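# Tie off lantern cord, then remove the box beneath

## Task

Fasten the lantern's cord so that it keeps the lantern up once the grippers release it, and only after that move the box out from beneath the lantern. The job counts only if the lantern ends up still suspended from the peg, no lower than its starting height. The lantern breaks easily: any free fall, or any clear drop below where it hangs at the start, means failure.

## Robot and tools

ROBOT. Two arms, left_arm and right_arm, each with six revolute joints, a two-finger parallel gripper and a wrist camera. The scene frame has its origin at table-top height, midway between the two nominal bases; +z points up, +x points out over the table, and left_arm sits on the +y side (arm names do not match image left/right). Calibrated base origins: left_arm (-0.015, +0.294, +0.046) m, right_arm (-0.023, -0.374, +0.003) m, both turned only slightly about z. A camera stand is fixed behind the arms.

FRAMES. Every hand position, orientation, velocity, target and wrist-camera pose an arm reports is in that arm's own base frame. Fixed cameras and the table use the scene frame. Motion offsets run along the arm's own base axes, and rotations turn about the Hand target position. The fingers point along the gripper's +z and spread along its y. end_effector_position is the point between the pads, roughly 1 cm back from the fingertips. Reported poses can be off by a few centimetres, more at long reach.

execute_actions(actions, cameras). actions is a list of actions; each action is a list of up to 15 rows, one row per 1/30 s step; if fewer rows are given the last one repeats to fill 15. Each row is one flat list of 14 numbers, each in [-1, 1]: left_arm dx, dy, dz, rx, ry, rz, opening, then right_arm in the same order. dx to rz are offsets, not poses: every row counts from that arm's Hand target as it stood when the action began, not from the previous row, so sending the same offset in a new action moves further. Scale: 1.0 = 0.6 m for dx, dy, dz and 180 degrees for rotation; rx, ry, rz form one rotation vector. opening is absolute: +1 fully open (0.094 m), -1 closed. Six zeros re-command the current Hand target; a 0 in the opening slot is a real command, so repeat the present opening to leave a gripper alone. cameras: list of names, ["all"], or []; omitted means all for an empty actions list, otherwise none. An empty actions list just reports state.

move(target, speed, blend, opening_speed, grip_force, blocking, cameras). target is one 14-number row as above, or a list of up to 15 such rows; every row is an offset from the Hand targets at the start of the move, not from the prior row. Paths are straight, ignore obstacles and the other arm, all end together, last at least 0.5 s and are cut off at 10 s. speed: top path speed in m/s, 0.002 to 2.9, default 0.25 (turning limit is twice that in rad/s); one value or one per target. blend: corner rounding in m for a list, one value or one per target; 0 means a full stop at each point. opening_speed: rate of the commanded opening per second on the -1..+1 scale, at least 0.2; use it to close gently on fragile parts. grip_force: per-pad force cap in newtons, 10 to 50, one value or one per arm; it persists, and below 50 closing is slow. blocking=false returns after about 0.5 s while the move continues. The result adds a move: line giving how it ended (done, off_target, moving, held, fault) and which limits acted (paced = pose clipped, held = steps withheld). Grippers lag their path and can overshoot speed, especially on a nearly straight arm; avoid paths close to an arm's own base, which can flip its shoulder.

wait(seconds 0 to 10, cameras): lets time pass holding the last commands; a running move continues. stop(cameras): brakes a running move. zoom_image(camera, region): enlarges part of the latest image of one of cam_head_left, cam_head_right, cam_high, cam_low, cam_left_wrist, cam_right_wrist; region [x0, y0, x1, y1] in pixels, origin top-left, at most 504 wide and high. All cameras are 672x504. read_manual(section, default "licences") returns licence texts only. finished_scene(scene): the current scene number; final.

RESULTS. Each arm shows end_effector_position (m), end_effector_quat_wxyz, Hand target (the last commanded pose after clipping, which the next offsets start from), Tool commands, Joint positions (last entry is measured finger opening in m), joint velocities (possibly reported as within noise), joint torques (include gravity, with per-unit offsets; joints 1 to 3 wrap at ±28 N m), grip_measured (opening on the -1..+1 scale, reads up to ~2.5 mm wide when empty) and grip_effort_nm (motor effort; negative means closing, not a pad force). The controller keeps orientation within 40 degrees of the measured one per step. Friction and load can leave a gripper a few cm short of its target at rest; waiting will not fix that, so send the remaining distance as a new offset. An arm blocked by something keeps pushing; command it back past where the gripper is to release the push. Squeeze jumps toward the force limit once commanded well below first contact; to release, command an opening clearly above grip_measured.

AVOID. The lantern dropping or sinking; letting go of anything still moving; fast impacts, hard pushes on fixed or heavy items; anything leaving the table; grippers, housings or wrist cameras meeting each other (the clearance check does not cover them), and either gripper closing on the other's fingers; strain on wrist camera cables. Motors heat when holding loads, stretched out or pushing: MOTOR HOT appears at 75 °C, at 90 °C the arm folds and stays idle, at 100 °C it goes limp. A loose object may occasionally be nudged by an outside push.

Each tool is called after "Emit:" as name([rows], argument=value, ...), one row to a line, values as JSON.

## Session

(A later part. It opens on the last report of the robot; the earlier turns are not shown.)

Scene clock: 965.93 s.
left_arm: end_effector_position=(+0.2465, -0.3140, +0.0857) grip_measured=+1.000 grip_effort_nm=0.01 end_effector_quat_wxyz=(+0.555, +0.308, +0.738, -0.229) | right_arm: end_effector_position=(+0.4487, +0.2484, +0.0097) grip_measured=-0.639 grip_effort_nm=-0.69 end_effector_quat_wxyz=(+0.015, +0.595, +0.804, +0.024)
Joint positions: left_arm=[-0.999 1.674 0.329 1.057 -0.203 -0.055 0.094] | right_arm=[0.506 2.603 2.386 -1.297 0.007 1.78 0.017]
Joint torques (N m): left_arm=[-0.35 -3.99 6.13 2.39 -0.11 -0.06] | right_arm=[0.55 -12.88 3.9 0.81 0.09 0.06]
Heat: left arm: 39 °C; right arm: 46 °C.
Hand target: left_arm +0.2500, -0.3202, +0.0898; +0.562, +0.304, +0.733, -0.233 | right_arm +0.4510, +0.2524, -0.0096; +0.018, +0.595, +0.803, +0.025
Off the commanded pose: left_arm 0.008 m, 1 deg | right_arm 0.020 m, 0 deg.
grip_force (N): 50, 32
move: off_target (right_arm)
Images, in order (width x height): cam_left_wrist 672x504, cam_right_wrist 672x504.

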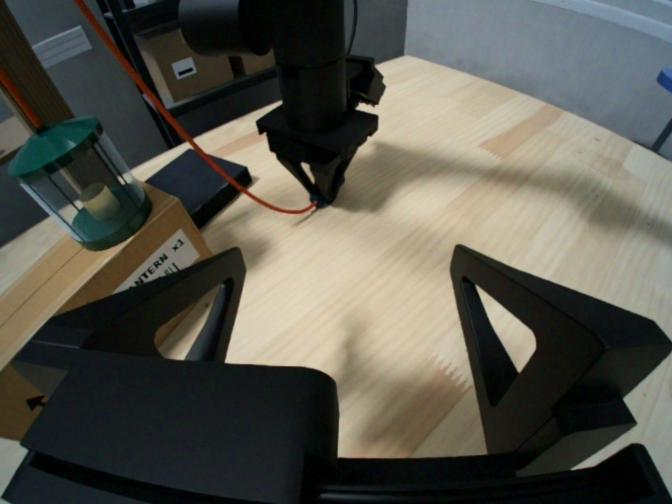

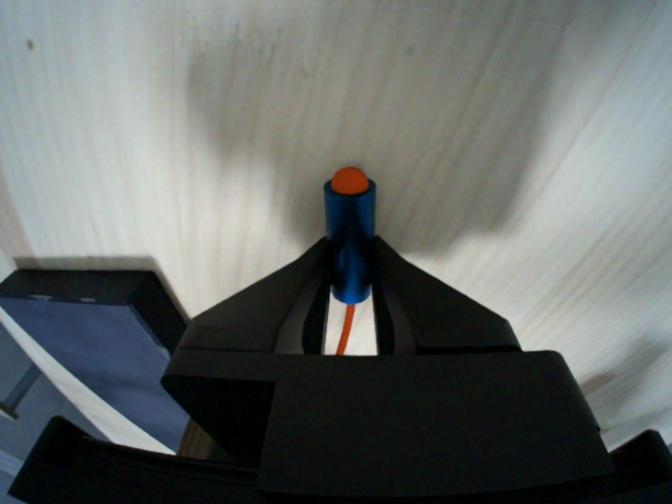

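Emit:
move([
  [0.0833,0.2837,0.067,0.012,0.025,0.111,1, -0.0183,0.0043,0.1993,0.0448,-0.140,0,-0.75],
  [0.05,0.767,0.1837,0.0226,0.0843,0.3313,1, -0.06,0.02,0.25,0.0448,-0.140,0,-0.75],
], speed=0.2, blend=[0.04, 0], cameras=["cam_head_left", "cam_head_right", "cam_right_wrist"])

Scene clock: 1119.13 s.
left_arm: end_effector_position=(+0.2782, +0.1397, +0.1910) grip_measured=+1.000 grip_effort_nm=0.00 end_effector_quat_wxyz=(+0.492, -0.119, +0.860, +0.066) | right_arm: end_effector_position=(+0.4175, +0.2669, +0.1208) grip_measured=-0.639 grip_effort_nm=-0.69 end_effector_quat_wxyz=(+0.138, +0.575, +0.781, +0.201)
Joint positions: left_arm=[0.647 0.871 0.628 -0.321 0.322 0.192 0.094] | right_arm=[0.615 1.997 1.691 -0.788 0.132 1.853 0.017]
Joint torques (N m): left_arm=[0.54 -0.73 9.65 1.78 0.25 0.08] | right_arm=[0.58 -14.86 8.4 0.83 0.35 0.05]
Heat: left arm: 40 °C; right arm: 44 °C.
Hand target: left_arm +0.2799, +0.1401, +0.2000; +0.496, -0.113, +0.859, +0.065 | right_arm +0.4150, +0.2645, +0.1404; +0.151, +0.575, +0.777, +0.210
Off the commanded pose: left_arm 0.009 m, 1 deg | right_arm 0.020 m, 2 deg.
grip_force (N): 50, 32
move: off_target (right_arm)
Images, in order (width x height): cam_head_left 672x504, cam_head_right 672x504, cam_right_wrist 672x504.

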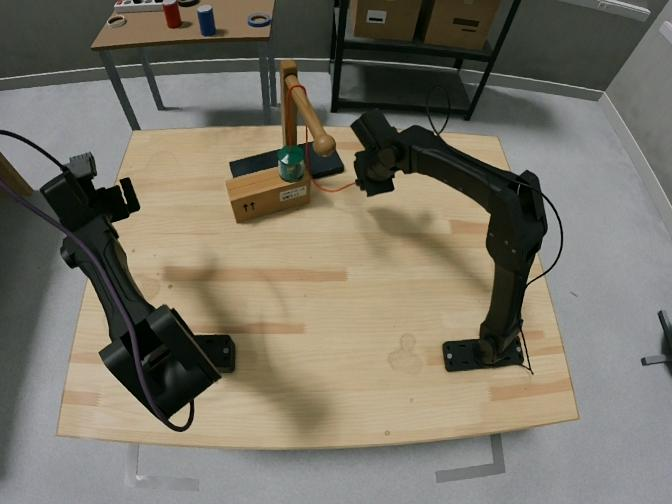

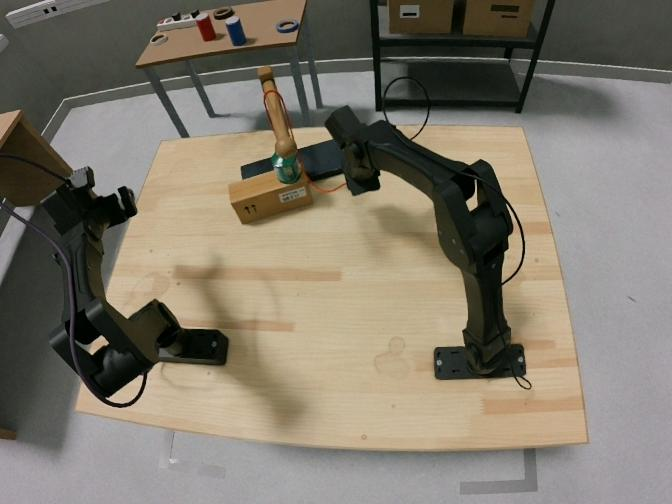

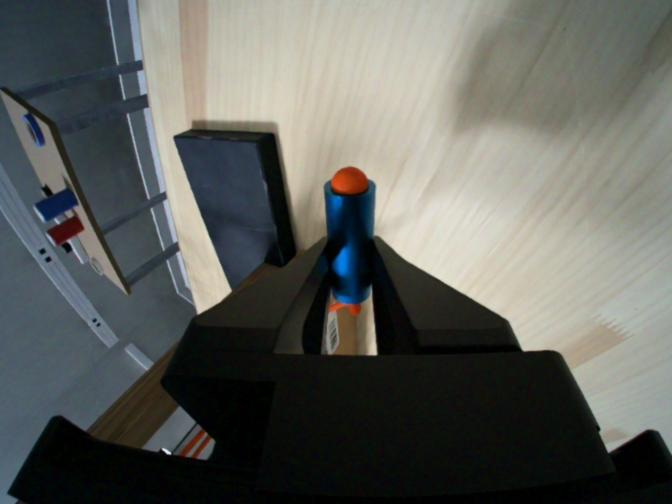

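Emit:
move([
  [0,0,0,0,0,0,1, -0.175,0.0425,0.066,0.0676,-0.2117,0,-0.75],
  [0,0,0,0,0,0,1, -0.2833,0.1775,0.0577,0.1013,-0.3176,0,-0.75],
], speed=0.2, blend=[0.04, 0], cameras=["cam_head_left", "cam_head_right", "cam_right_wrist", "cam_low"])

Scene clock: 1152.70 s.
left_arm: end_effector_position=(+0.2781, +0.1395, +0.1909) grip_measured=+1.000 grip_effort_nm=0.00 end_effector_quat_wxyz=(+0.492, -0.119, +0.860, +0.066) | right_arm: end_effector_position=(+0.2438, +0.3718, +0.1808) grip_measured=-0.639 grip_effort_nm=-0.69 end_effector_quat_wxyz=(+0.404, +0.423, +0.565, +0.582)
Joint positions: left_arm=[0.647 0.871 0.628 -0.322 0.322 0.193 0.094] | right_arm=[1.341 1.842 0.729 1.121 1.02 1.602 0.017]
Joint torques (N m): left_arm=[0.55 -0.69 9.72 1.77 0.26 0.08] | right_arm=[-0.12 -6.56 6.13 1.67 0.16 -0.18]
Heat: left arm: 42 °C; right arm: 45 °C.
Hand target: left_arm +0.2799, +0.1401, +0.1999; +0.496, -0.113, +0.859, +0.065 | right_arm +0.2451, +0.3709, +0.1751; +0.414, +0.421, +0.569, +0.573
Off the commanded pose: left_arm 0.009 m, 1 deg | right_arm 0.006 m, 2 deg.
grip_force (N): 50, 32
move: done
Images, in order (width x height): cam_head_left 672x504, cam_head_right 672x504, cam_low 672x504, cam_right_wrist 672x504.

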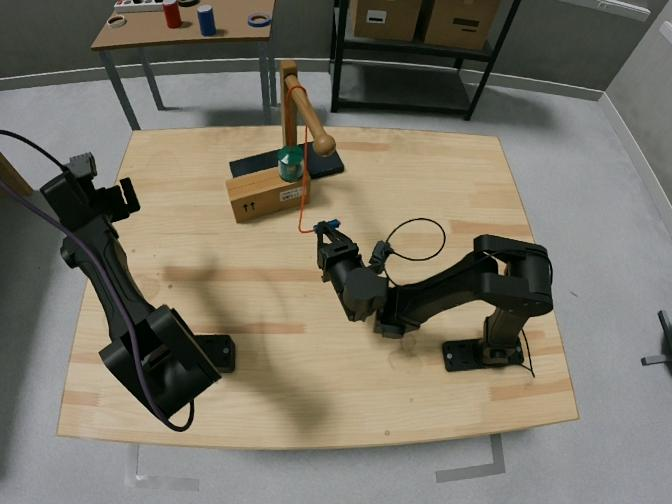

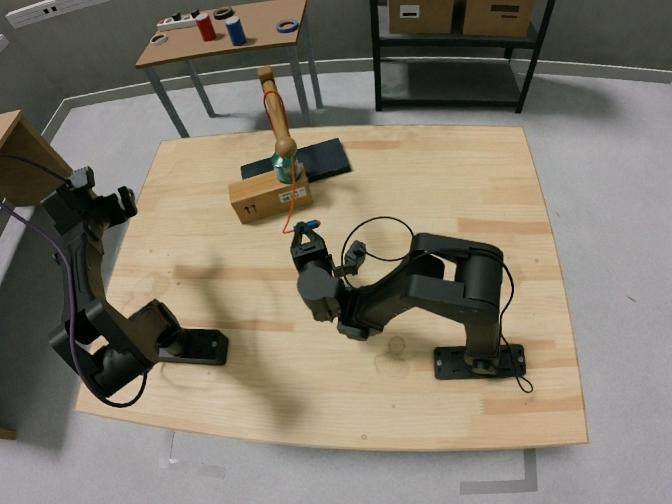

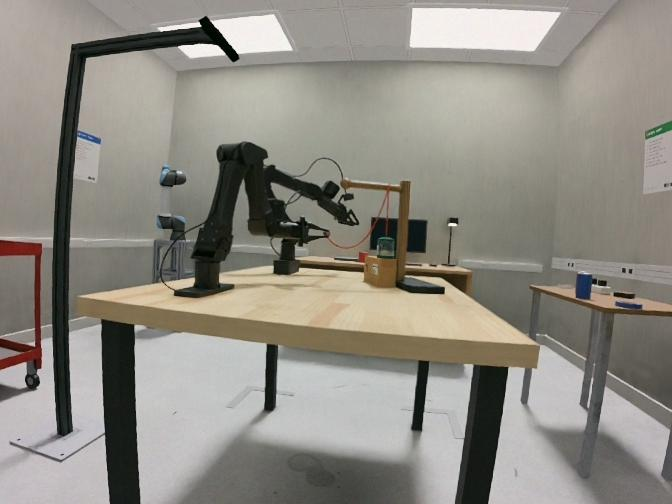

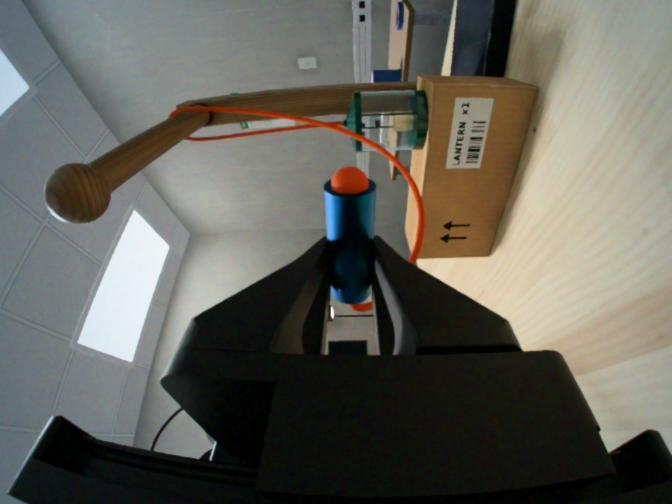

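Emit:
move([
  [0,0,0,0,0,0,1, -0.0167,0.1317,0.025,-0.3177,-0.101,0,-0.75],
  [0,0,0,0,0,0,1, 0.0667,0.3067,0.175,-0.4765,-0.1516,0,-0.75],
], speed=0.22, blend=[0.03, 0], cameras=["cam_head_left", "cam_head_right", "cam_right_wrist", "cam_low"])

Scene clock: 1185.03 s.
left_arm: end_effector_position=(+0.2781, +0.1395, +0.1909) grip_measured=+1.000 grip_effort_nm=0.00 end_effector_quat_wxyz=(+0.492, -0.119, +0.860, +0.066) | right_arm: end_effector_position=(+0.2806, +0.5510, +0.2847) grip_measured=-0.639 grip_effort_nm=-0.69 end_effector_quat_wxyz=(+0.698, -0.102, +0.698, +0.119)
Joint positions: left_arm=[0.647 0.871 0.628 -0.322 0.322 0.193 0.094] | right_arm=[1.352 2.259 1.863 0.404 1.038 0.017 0.017]
Joint torques (N m): left_arm=[0.54 -0.68 9.7 1.79 0.24 0.05] | right_arm=[-0.58 -11.55 11.15 1.43 0.07 -0.05]
Heat: left arm: 43 °C; right arm: 43 °C.
Hand target: left_arm +0.2799, +0.1401, +0.1999; +0.496, -0.113, +0.859, +0.065 | right_arm +0.2851, +0.5549, +0.2800; +0.698, -0.104, +0.700, +0.112
Off the commanded pose: left_arm 0.009 m, 1 deg | right_arm 0.008 m, 1 deg.
grip_force (N): 50, 32
move: done
Images, in order (width x height): cam_head_left 672x504, cam_head_right 672x504, cam_low 672x504, cam_right_wrist 672x504.

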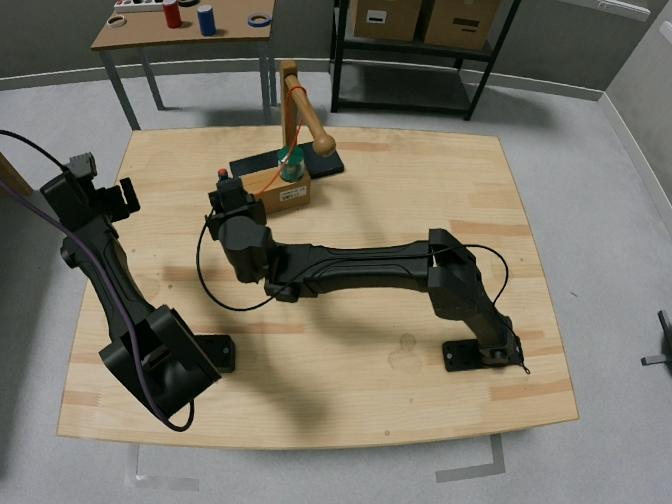

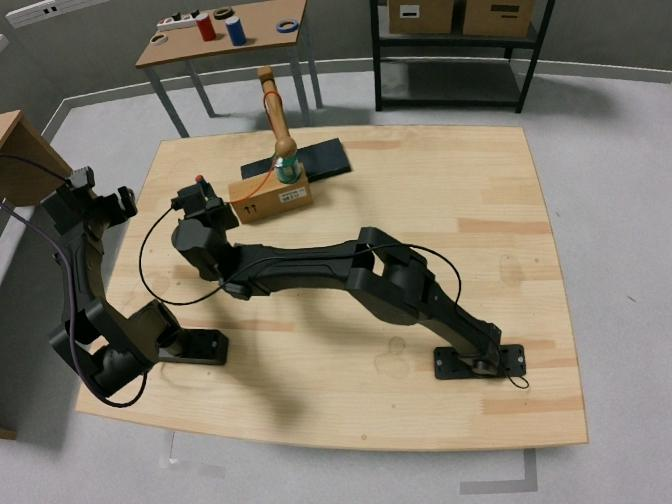

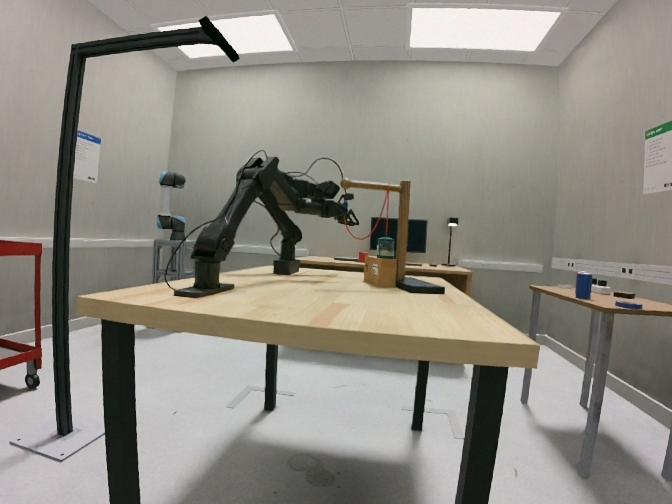

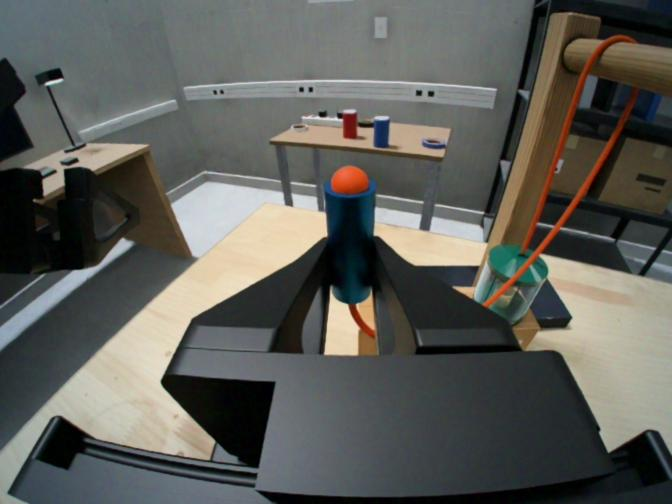

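Emit:
move([
  [0,0,0,0,0,0,1, 0.0248,-0.0748,0.2833,0.0202,-0.0635,0,-0.75],
  [0,0,0,0,0,0,1, 0.0833,-0.225,0.425,0.0337,-0.1059,0,-0.75],
], speed=0.2, blend=[0.05, 0], cameras=["cam_head_left", "cam_high", "cam_right_wrist", "cam_low"])

Scene clock: 1219.57 s.
left_arm: end_effector_position=(+0.2781, +0.1395, +0.1909) grip_measured=+1.000 grip_effort_nm=0.00 end_effector_quat_wxyz=(+0.492, -0.119, +0.860, +0.066) | right_arm: end_effector_position=(+0.3400, +0.4229, +0.5269) grip_measured=-0.639 grip_effort_nm=-0.69 end_effector_quat_wxyz=(+0.806, -0.080, +0.573, +0.124)
Joint positions: left_arm=[0.647 0.871 0.628 -0.322 0.322 0.193 0.094] | right_arm=[1.126 1.911 1.942 0.45 0.775 -0.335 0.017]
Joint torques (N m): left_arm=[0.53 -0.75 9.66 1.78 0.26 0.07] | right_arm=[0.18 -12.26 7.38 1.34 -0.35 -0.06]
Heat: left arm: 44 °C; right arm: 49 °C.
Hand target: left_arm +0.2799, +0.1401, +0.1999; +0.496, -0.113, +0.859, +0.065 | right_arm +0.3350, +0.4199, +0.5350; +0.808, -0.084, +0.568, +0.130
Off the commanded pose: left_arm 0.009 m, 1 deg | right_arm 0.010 m, 1 deg.
grip_force (N): 50, 32
move: done
Images, in order (width x height): cam_head_left 672x504, cam_high 672x504, cam_low 672x504, cam_right_wrist 672x504.

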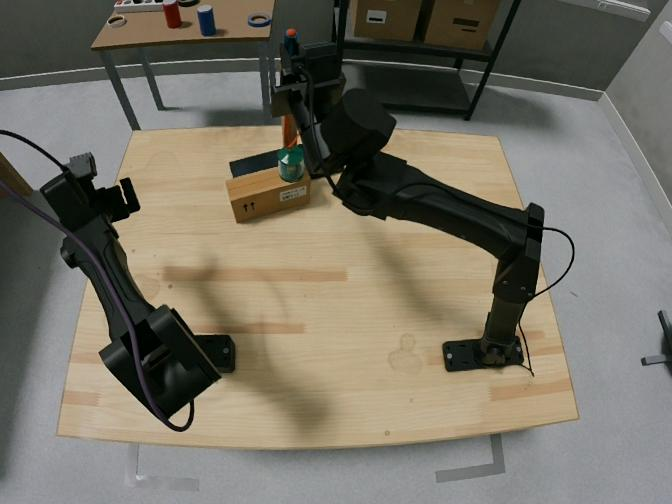

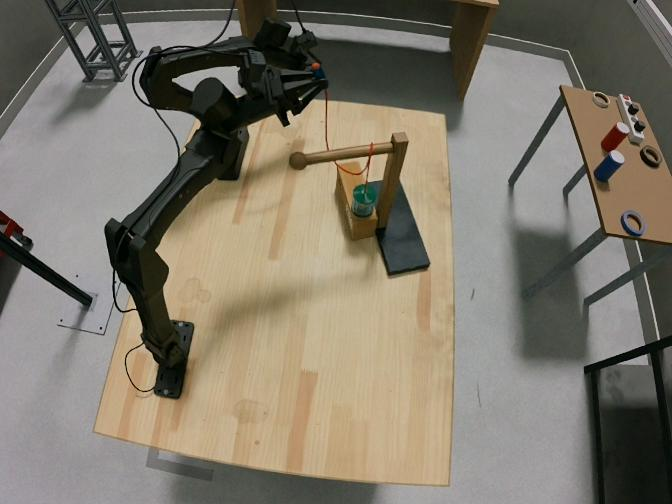

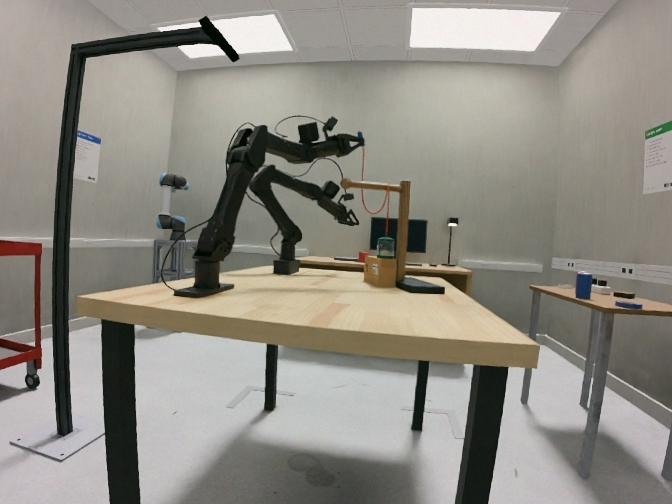

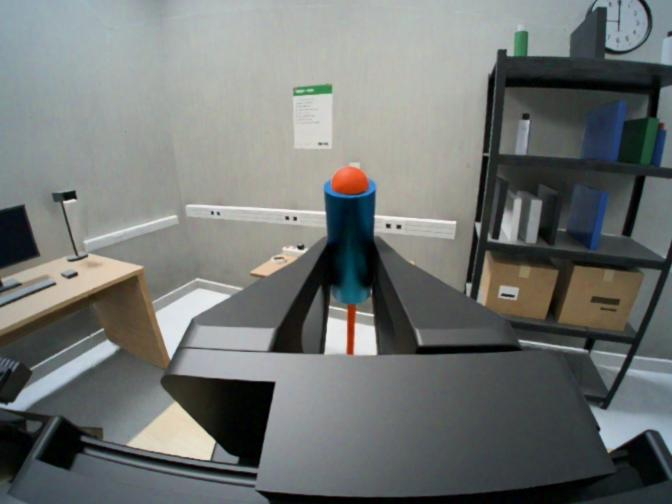

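Emit:
zoom_image(camera="cam_high", region=[270, 50, 440, 220])

Emit:
zoom_image(camera="cam_low", region=[320, 120, 430, 270])

Scaled by 2.965 from the camera's 672x504 image, which has a finer 960x720 frame.

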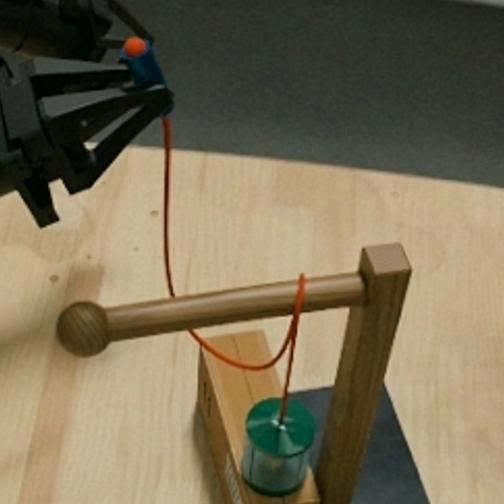

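Scaled by 3.360 from the camera's 672x504 image, which has a finer 960x720 frame.

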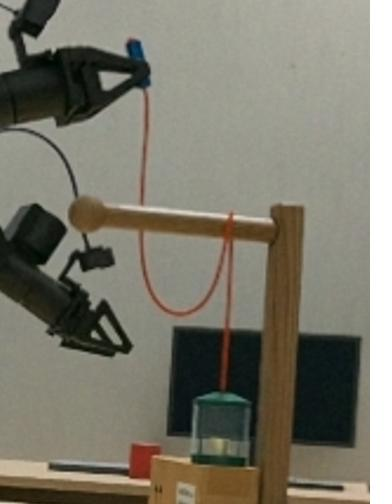

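Emit:
move([
  [0,0,0,0,0,0,1, 0.0167,-0.1833,-0.04,-0.0135,0.0424,0,-0.75],
  [0,0,0,0,0,0,1, 0.025,-0.3333,-0.2667,-0.0337,0.1059,0,-0.75],
], speed=0.2, blend=[0.05, 0], cameras=["cam_head_left", "cam_high", "cam_right_wrist", "cam_low"])

Scene clock: 1250.30 s.
left_arm: end_effector_position=(+0.2781, +0.1395, +0.1909) grip_measured=+1.000 grip_effort_nm=0.01 end_effector_quat_wxyz=(+0.492, -0.119, +0.860, +0.066) | right_arm: end_effector_position=(+0.3543, +0.2243, +0.3690) grip_measured=-0.639 grip_effort_nm=-0.69 end_effector_quat_wxyz=(+0.693, -0.109, +0.705, +0.104)
Joint positions: left_arm=[0.647 0.871 0.628 -0.322 0.322 0.193 0.094] | right_arm=[0.749 1.211 1.002 0.19 0.447 0.005 0.017]
Joint torques (N m): left_arm=[0.54 -0.69 9.65 1.79 0.24 0.08] | right_arm=[-0.42 -6.61 7.69 1.89 -0.05 0.09]
Heat: left arm: 44 °C; right arm: 51 °C.
Hand target: left_arm +0.2799, +0.1401, +0.1999; +0.496, -0.113, +0.859, +0.065 | right_arm +0.3501, +0.2199, +0.3749; +0.698, -0.104, +0.700, +0.112
Off the commanded pose: left_arm 0.009 m, 1 deg | right_arm 0.009 m, 1 deg.
grip_force (N): 50, 32
move: done
Images, in order (width x height): cam_head_left 672x504, cam_high 672x504, cam_low 672x504, cam_right_wrist 672x504.

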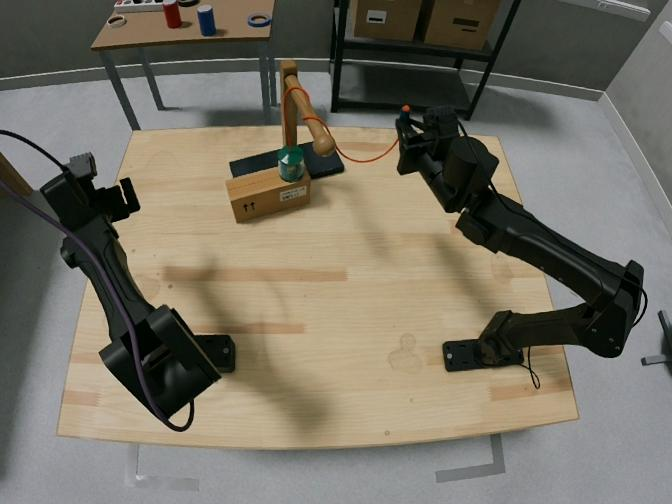

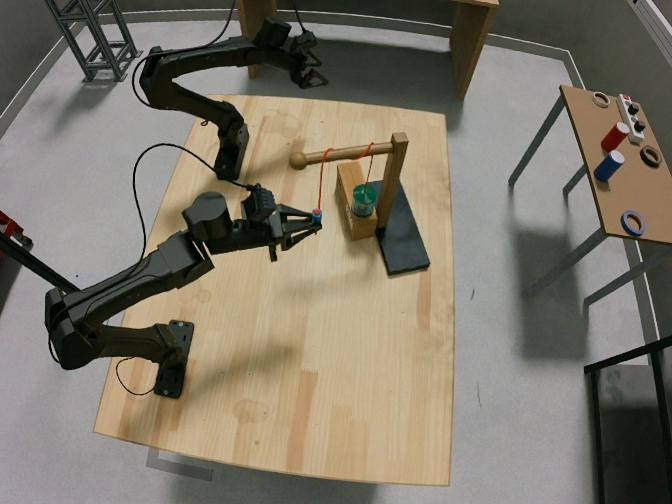

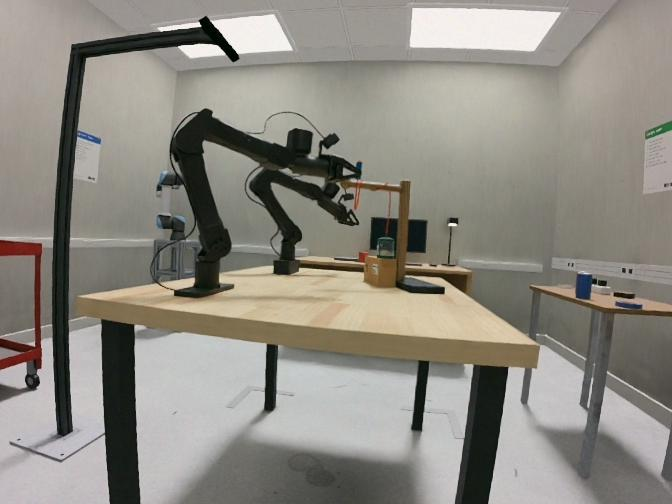

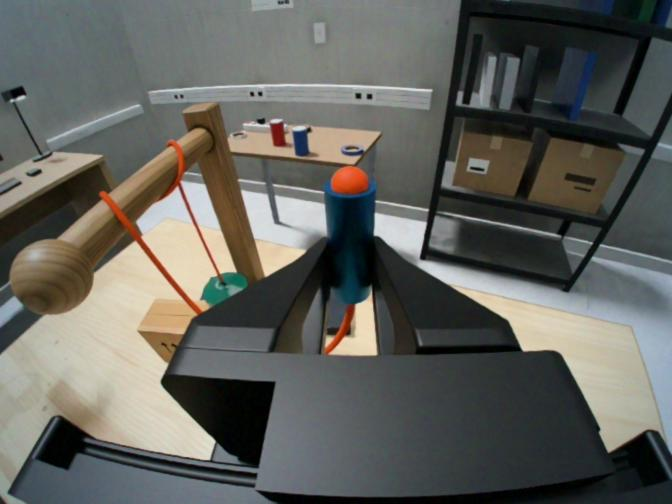

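Emit:
zoom_image(camera="cam_right_wrist", region=[0, 90, 300, 340])

Emit:
zoom_image(camera="cam_high", region=[270, 100, 440, 250])

Scaled by 1.680 from the camera's 672x504 image, which has a finer 960x720 frame.

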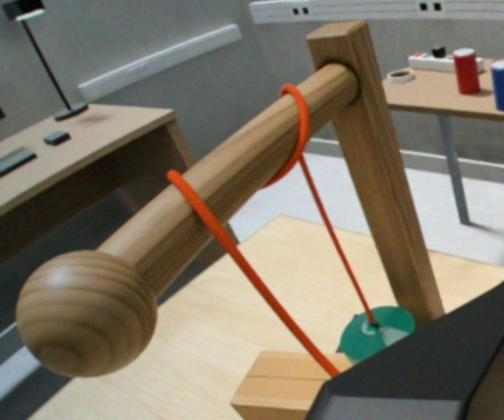

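Scaled by 2.965 from the camera's 672x504 image, which has a finer 960x720 frame.

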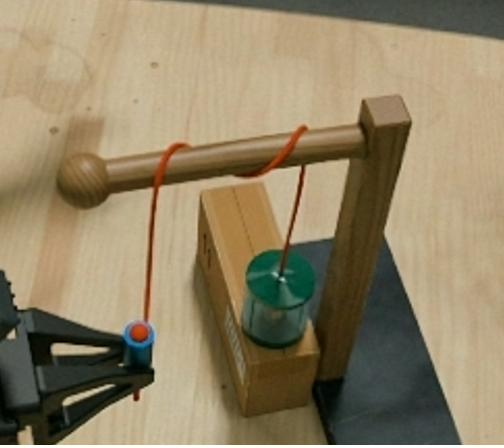

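Emit:
move([
  [0,0,0,0,0,0,1, 0.1917,-0.0367,-0.2917,0.4765,0.1516,0,-0.75],
  [0,0,0,0,0,0,1, 0.1917,-0.0367,-0.375,0.4765,0.1516,0,-0.75],
], speed=[0.2, 0.06], blend=[0.01, 0], cameras=["cam_head_left", "cam_high", "cam_right_wrist", "cam_low"])

Scene clock: 1285.40 s.
left_arm: end_effector_position=(+0.2781, +0.1395, +0.1909) grip_measured=+1.000 grip_effort_nm=0.01 end_effector_quat_wxyz=(+0.492, -0.119, +0.860, +0.066) | right_arm: end_effector_position=(+0.4650, +0.2004, +0.1569) grip_measured=-0.639 grip_effort_nm=-0.69 end_effector_quat_wxyz=(+0.413, +0.420, +0.566, +0.576)
Joint positions: left_arm=[0.647 0.871 0.628 -0.322 0.322 0.193 0.094] | right_arm=[0.457 1.943 0.725 1.225 0.148 1.586 0.017]
Joint torques (N m): left_arm=[0.53 -0.75 9.68 1.77 0.24 0.07] | right_arm=[-0.64 -7.41 5.24 2.09 -0.05 -0.05]
Heat: left arm: 45 °C; right arm: 42 °C.
Hand target: left_arm +0.2799, +0.1401, +0.1999; +0.496, -0.113, +0.859, +0.065 | right_arm +0.4651, +0.1979, +0.1501; +0.414, +0.421, +0.569, +0.573
Off the commanded pose: left_arm 0.009 m, 1 deg | right_arm 0.007 m, 0 deg.
grip_force (N): 50, 32
move: done
Images, in order (width x height): cam_head_left 672x504, cam_high 672x504, cam_low 672x504, cam_right_wrist 672x504.

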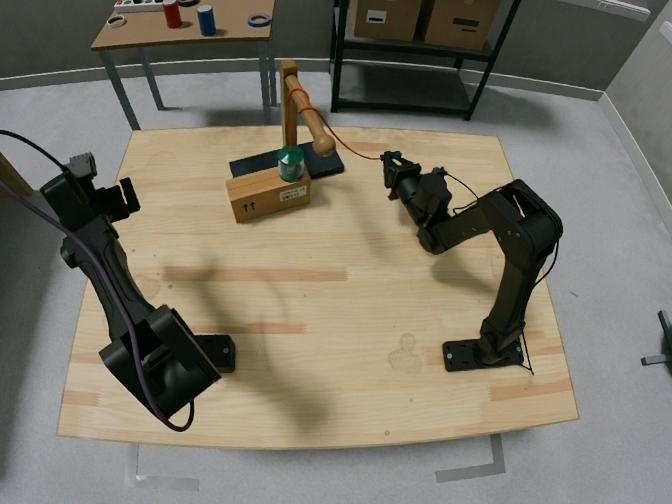

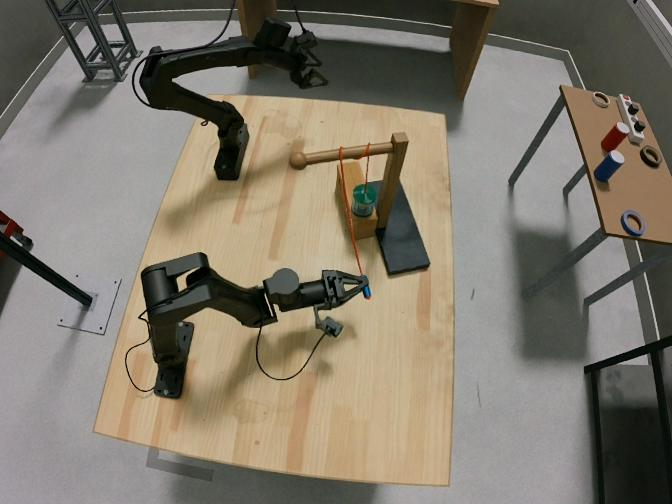

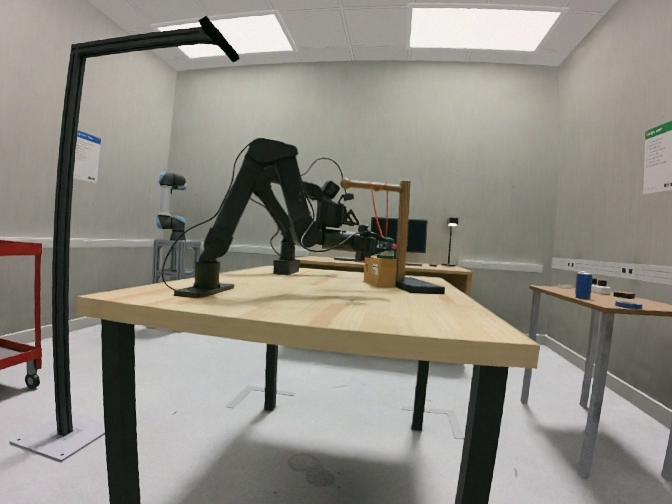

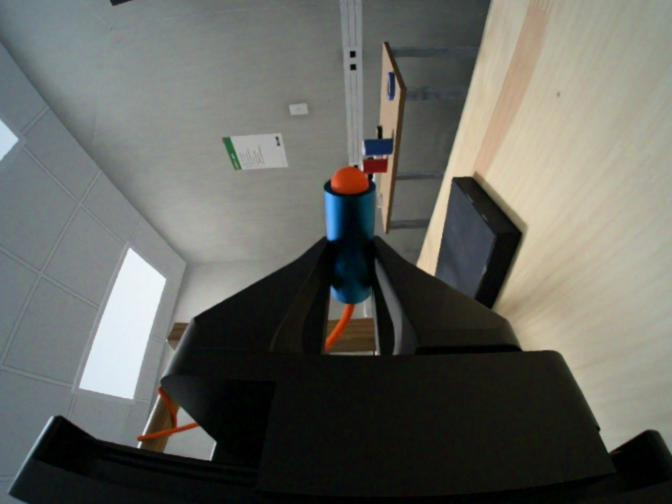

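Emit:
zoom_image(camera="cam_high", region=[270, 110, 440, 310])

Emit:
zoom_image(camera="cam_low", region=[330, 160, 430, 300])

Emit:
zoom_image(camera="cam_head_left", region=[240, 40, 440, 220])

Scaled by 2.520 from the camera's 672x504 image, which has a finer 960x720 frame.

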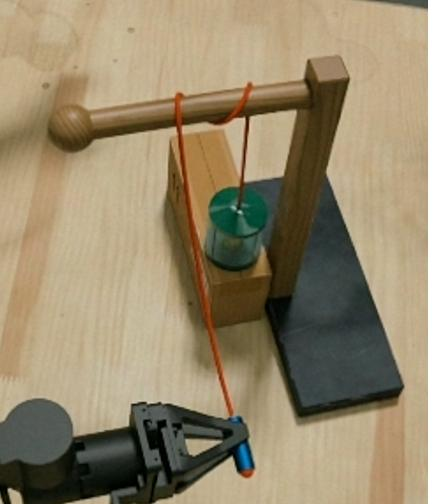

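Scaled by 3.600 from the camera's 672x504 image, which has a finer 960x720 frame.

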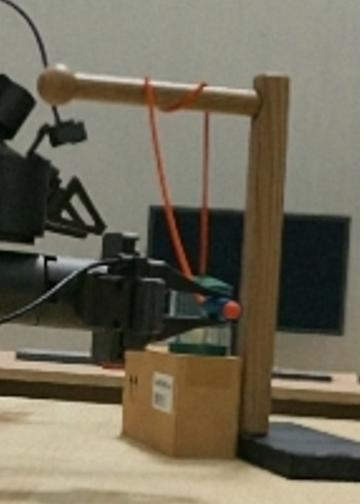

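Scaled by 2.520 from the camera's 672x504 image, which has a finer 960x720 frame.

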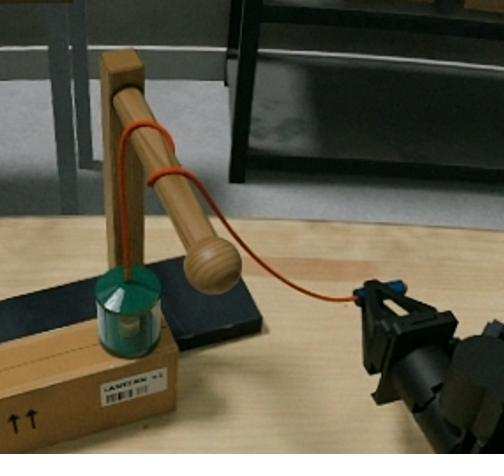

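Emit:
move(target=[0,0,0,0,0,0,1, 0.033,-0.07,-0.05,0,0,0,-0.75], speed=0.08, cameras=["cam_head_left", "cam_high", "cam_right_wrist", "cam_low"])

Emit:
zoom_image(camera="cam_high", region=[270, 110, 440, 310])

Emit:
zoom_image(camera="cam_head_left", region=[240, 40, 440, 220])

Scene clock: 1307.37 s.
left_arm: end_effector_position=(+0.2781, +0.1395, +0.1909) grip_measured=+1.000 grip_effort_nm=0.01 end_effector_quat_wxyz=(+0.492, -0.119, +0.860, +0.066) | right_arm: end_effector_position=(+0.4798, +0.1715, +0.1475) grip_measured=-0.639 grip_effort_nm=-0.69 end_effector_quat_wxyz=(+0.412, +0.393, +0.556, +0.606)
Joint positions: left_arm=[0.647 0.871 0.628 -0.322 0.322 0.193 0.094] | right_arm=[0.331 2.054 0.725 1.404 -0.028 1.592 0.017]
Joint torques (N m): left_arm=[0.57 -0.72 9.65 1.77 0.24 0.06] | right_arm=[-1.78 -6.76 4.14 1.55 0.36 -0.13]
Heat: left arm: 45 °C; right arm: 41 °C.
Hand target: left_arm +0.2799, +0.1401, +0.1999; +0.496, -0.113, +0.859, +0.065 | right_arm +0.4849, +0.1560, +0.1199; +0.413, +0.421, +0.569, +0.573
Off the commanded pose: left_arm 0.009 m, 1 deg | right_arm 0.032 m, 5 deg.
grip_force (N): 50, 32
move: off_target (right_arm)
Images, in order (width x height): cam_head_left 672x504, cam_high 672x504, cam_low 672x504, cam_right_wrist 672x504.

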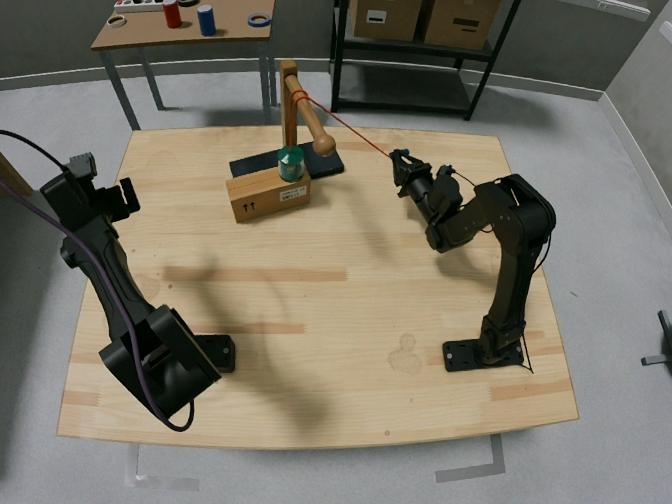

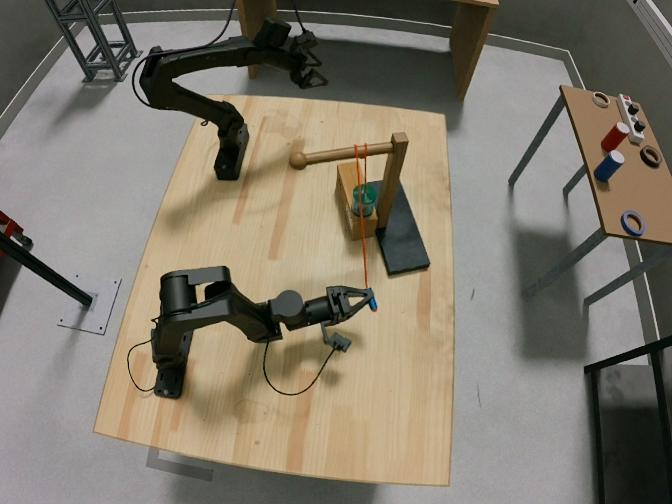

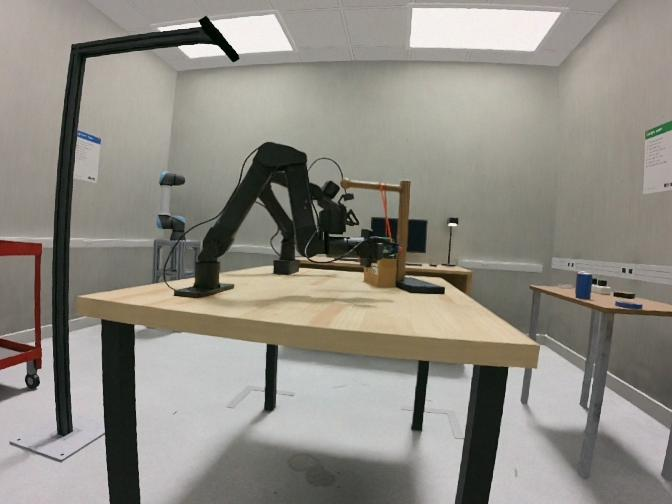

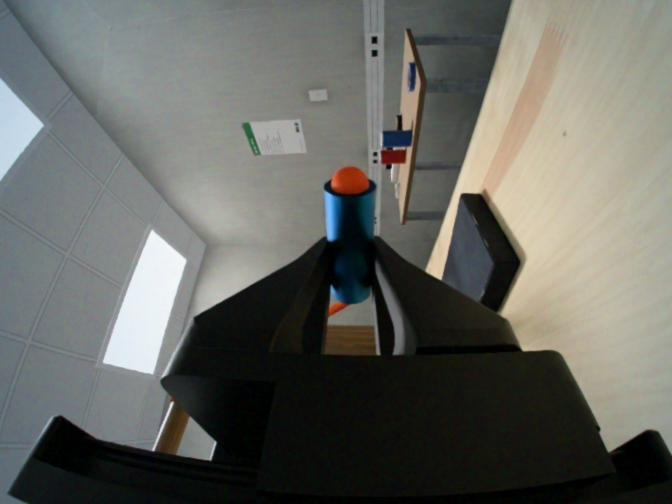

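Scaled by 2.520 from the camera's 672x504 image, which has a finer 960x720 frame.

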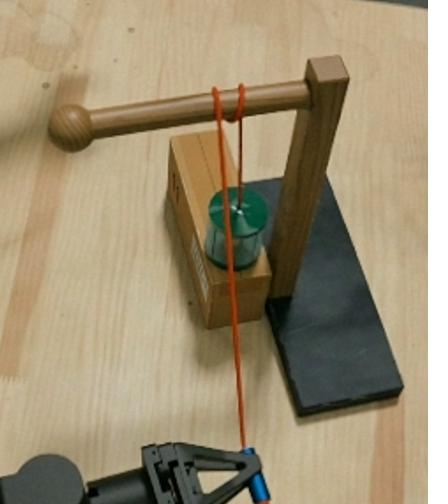

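Scaled by 2.520 from the camera's 672x504 image, which has a finer 960x720 frame.

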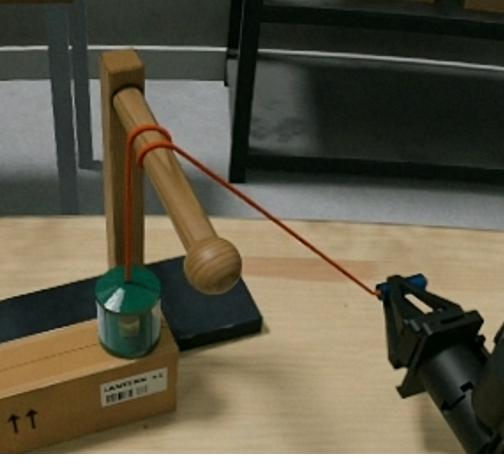

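Emit:
move([
  [0,0,0,0,0,0,1, -0.3997,0.3582,0.0918,0,0,0,-0.75],
  [0,0,0,0,0,0,1, -0.4165,0.49,0.1168,-0.3177,-0.101,0,-0.75],
  [0,0,0,0,0,0,1, -0.3332,0.665,0.2668,-0.4765,-0.1516,0,-0.75],
], speed=0.22, blend=[0.04, 0.03, 0], cameras=["cam_head_left", "cam_high", "cam_right_wrist"])

Scene clock: 1350.27 s.
left_arm: end_effector_position=(+0.2781, +0.1395, +0.1909) grip_measured=+1.000 grip_effort_nm=0.00 end_effector_quat_wxyz=(+0.492, -0.119, +0.860, +0.066) | right_arm: end_effector_position=(+0.2803, +0.5515, +0.2848) grip_measured=-0.639 grip_effort_nm=-0.69 end_effector_quat_wxyz=(+0.698, -0.102, +0.698, +0.120)
Joint positions: left_arm=[0.647 0.871 0.628 -0.322 0.322 0.193 0.094] | right_arm=[1.353 2.259 1.864 0.402 1.037 0.018 0.017]
Joint torques (N m): left_arm=[0.54 -0.79 9.62 1.78 0.24 0.08] | right_arm=[-0.51 -11.45 11.14 1.43 0.06 -0.07]
Heat: left arm: 46 °C; right arm: 39 °C.
Hand target: left_arm +0.2799, +0.1401, +0.1999; +0.496, -0.113, +0.859, +0.065 | right_arm +0.2850, +0.5550, +0.2802; +0.698, -0.104, +0.700, +0.112
Off the commanded pose: left_arm 0.009 m, 1 deg | right_arm 0.008 m, 1 deg.
grip_force (N): 50, 32
move: done
Images, in order (width x height): cam_head_left 672x504, cam_high 672x504, cam_right_wrist 672x504.

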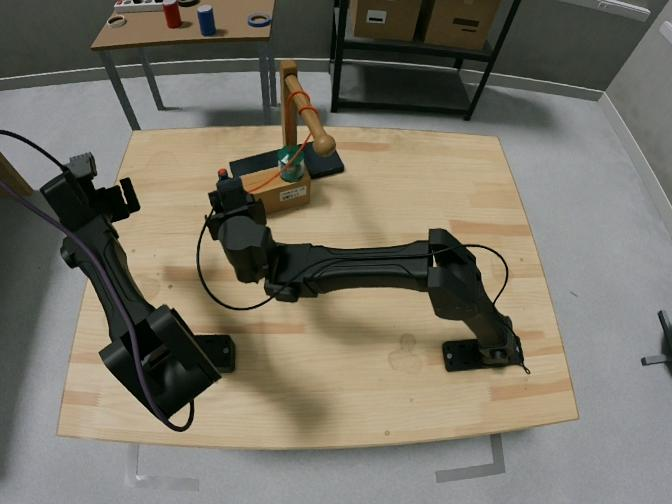

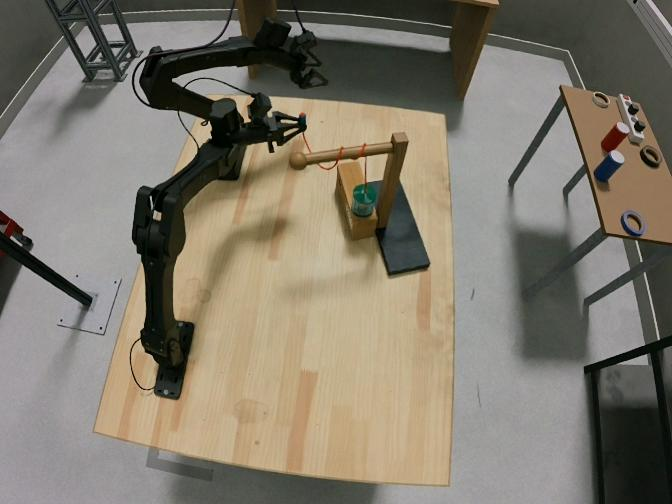

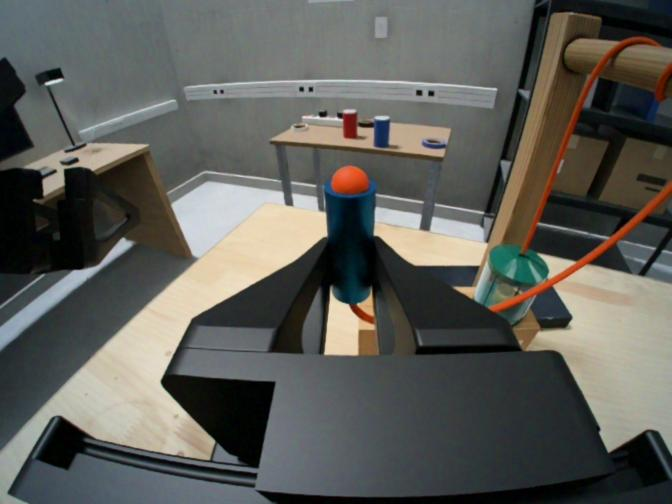

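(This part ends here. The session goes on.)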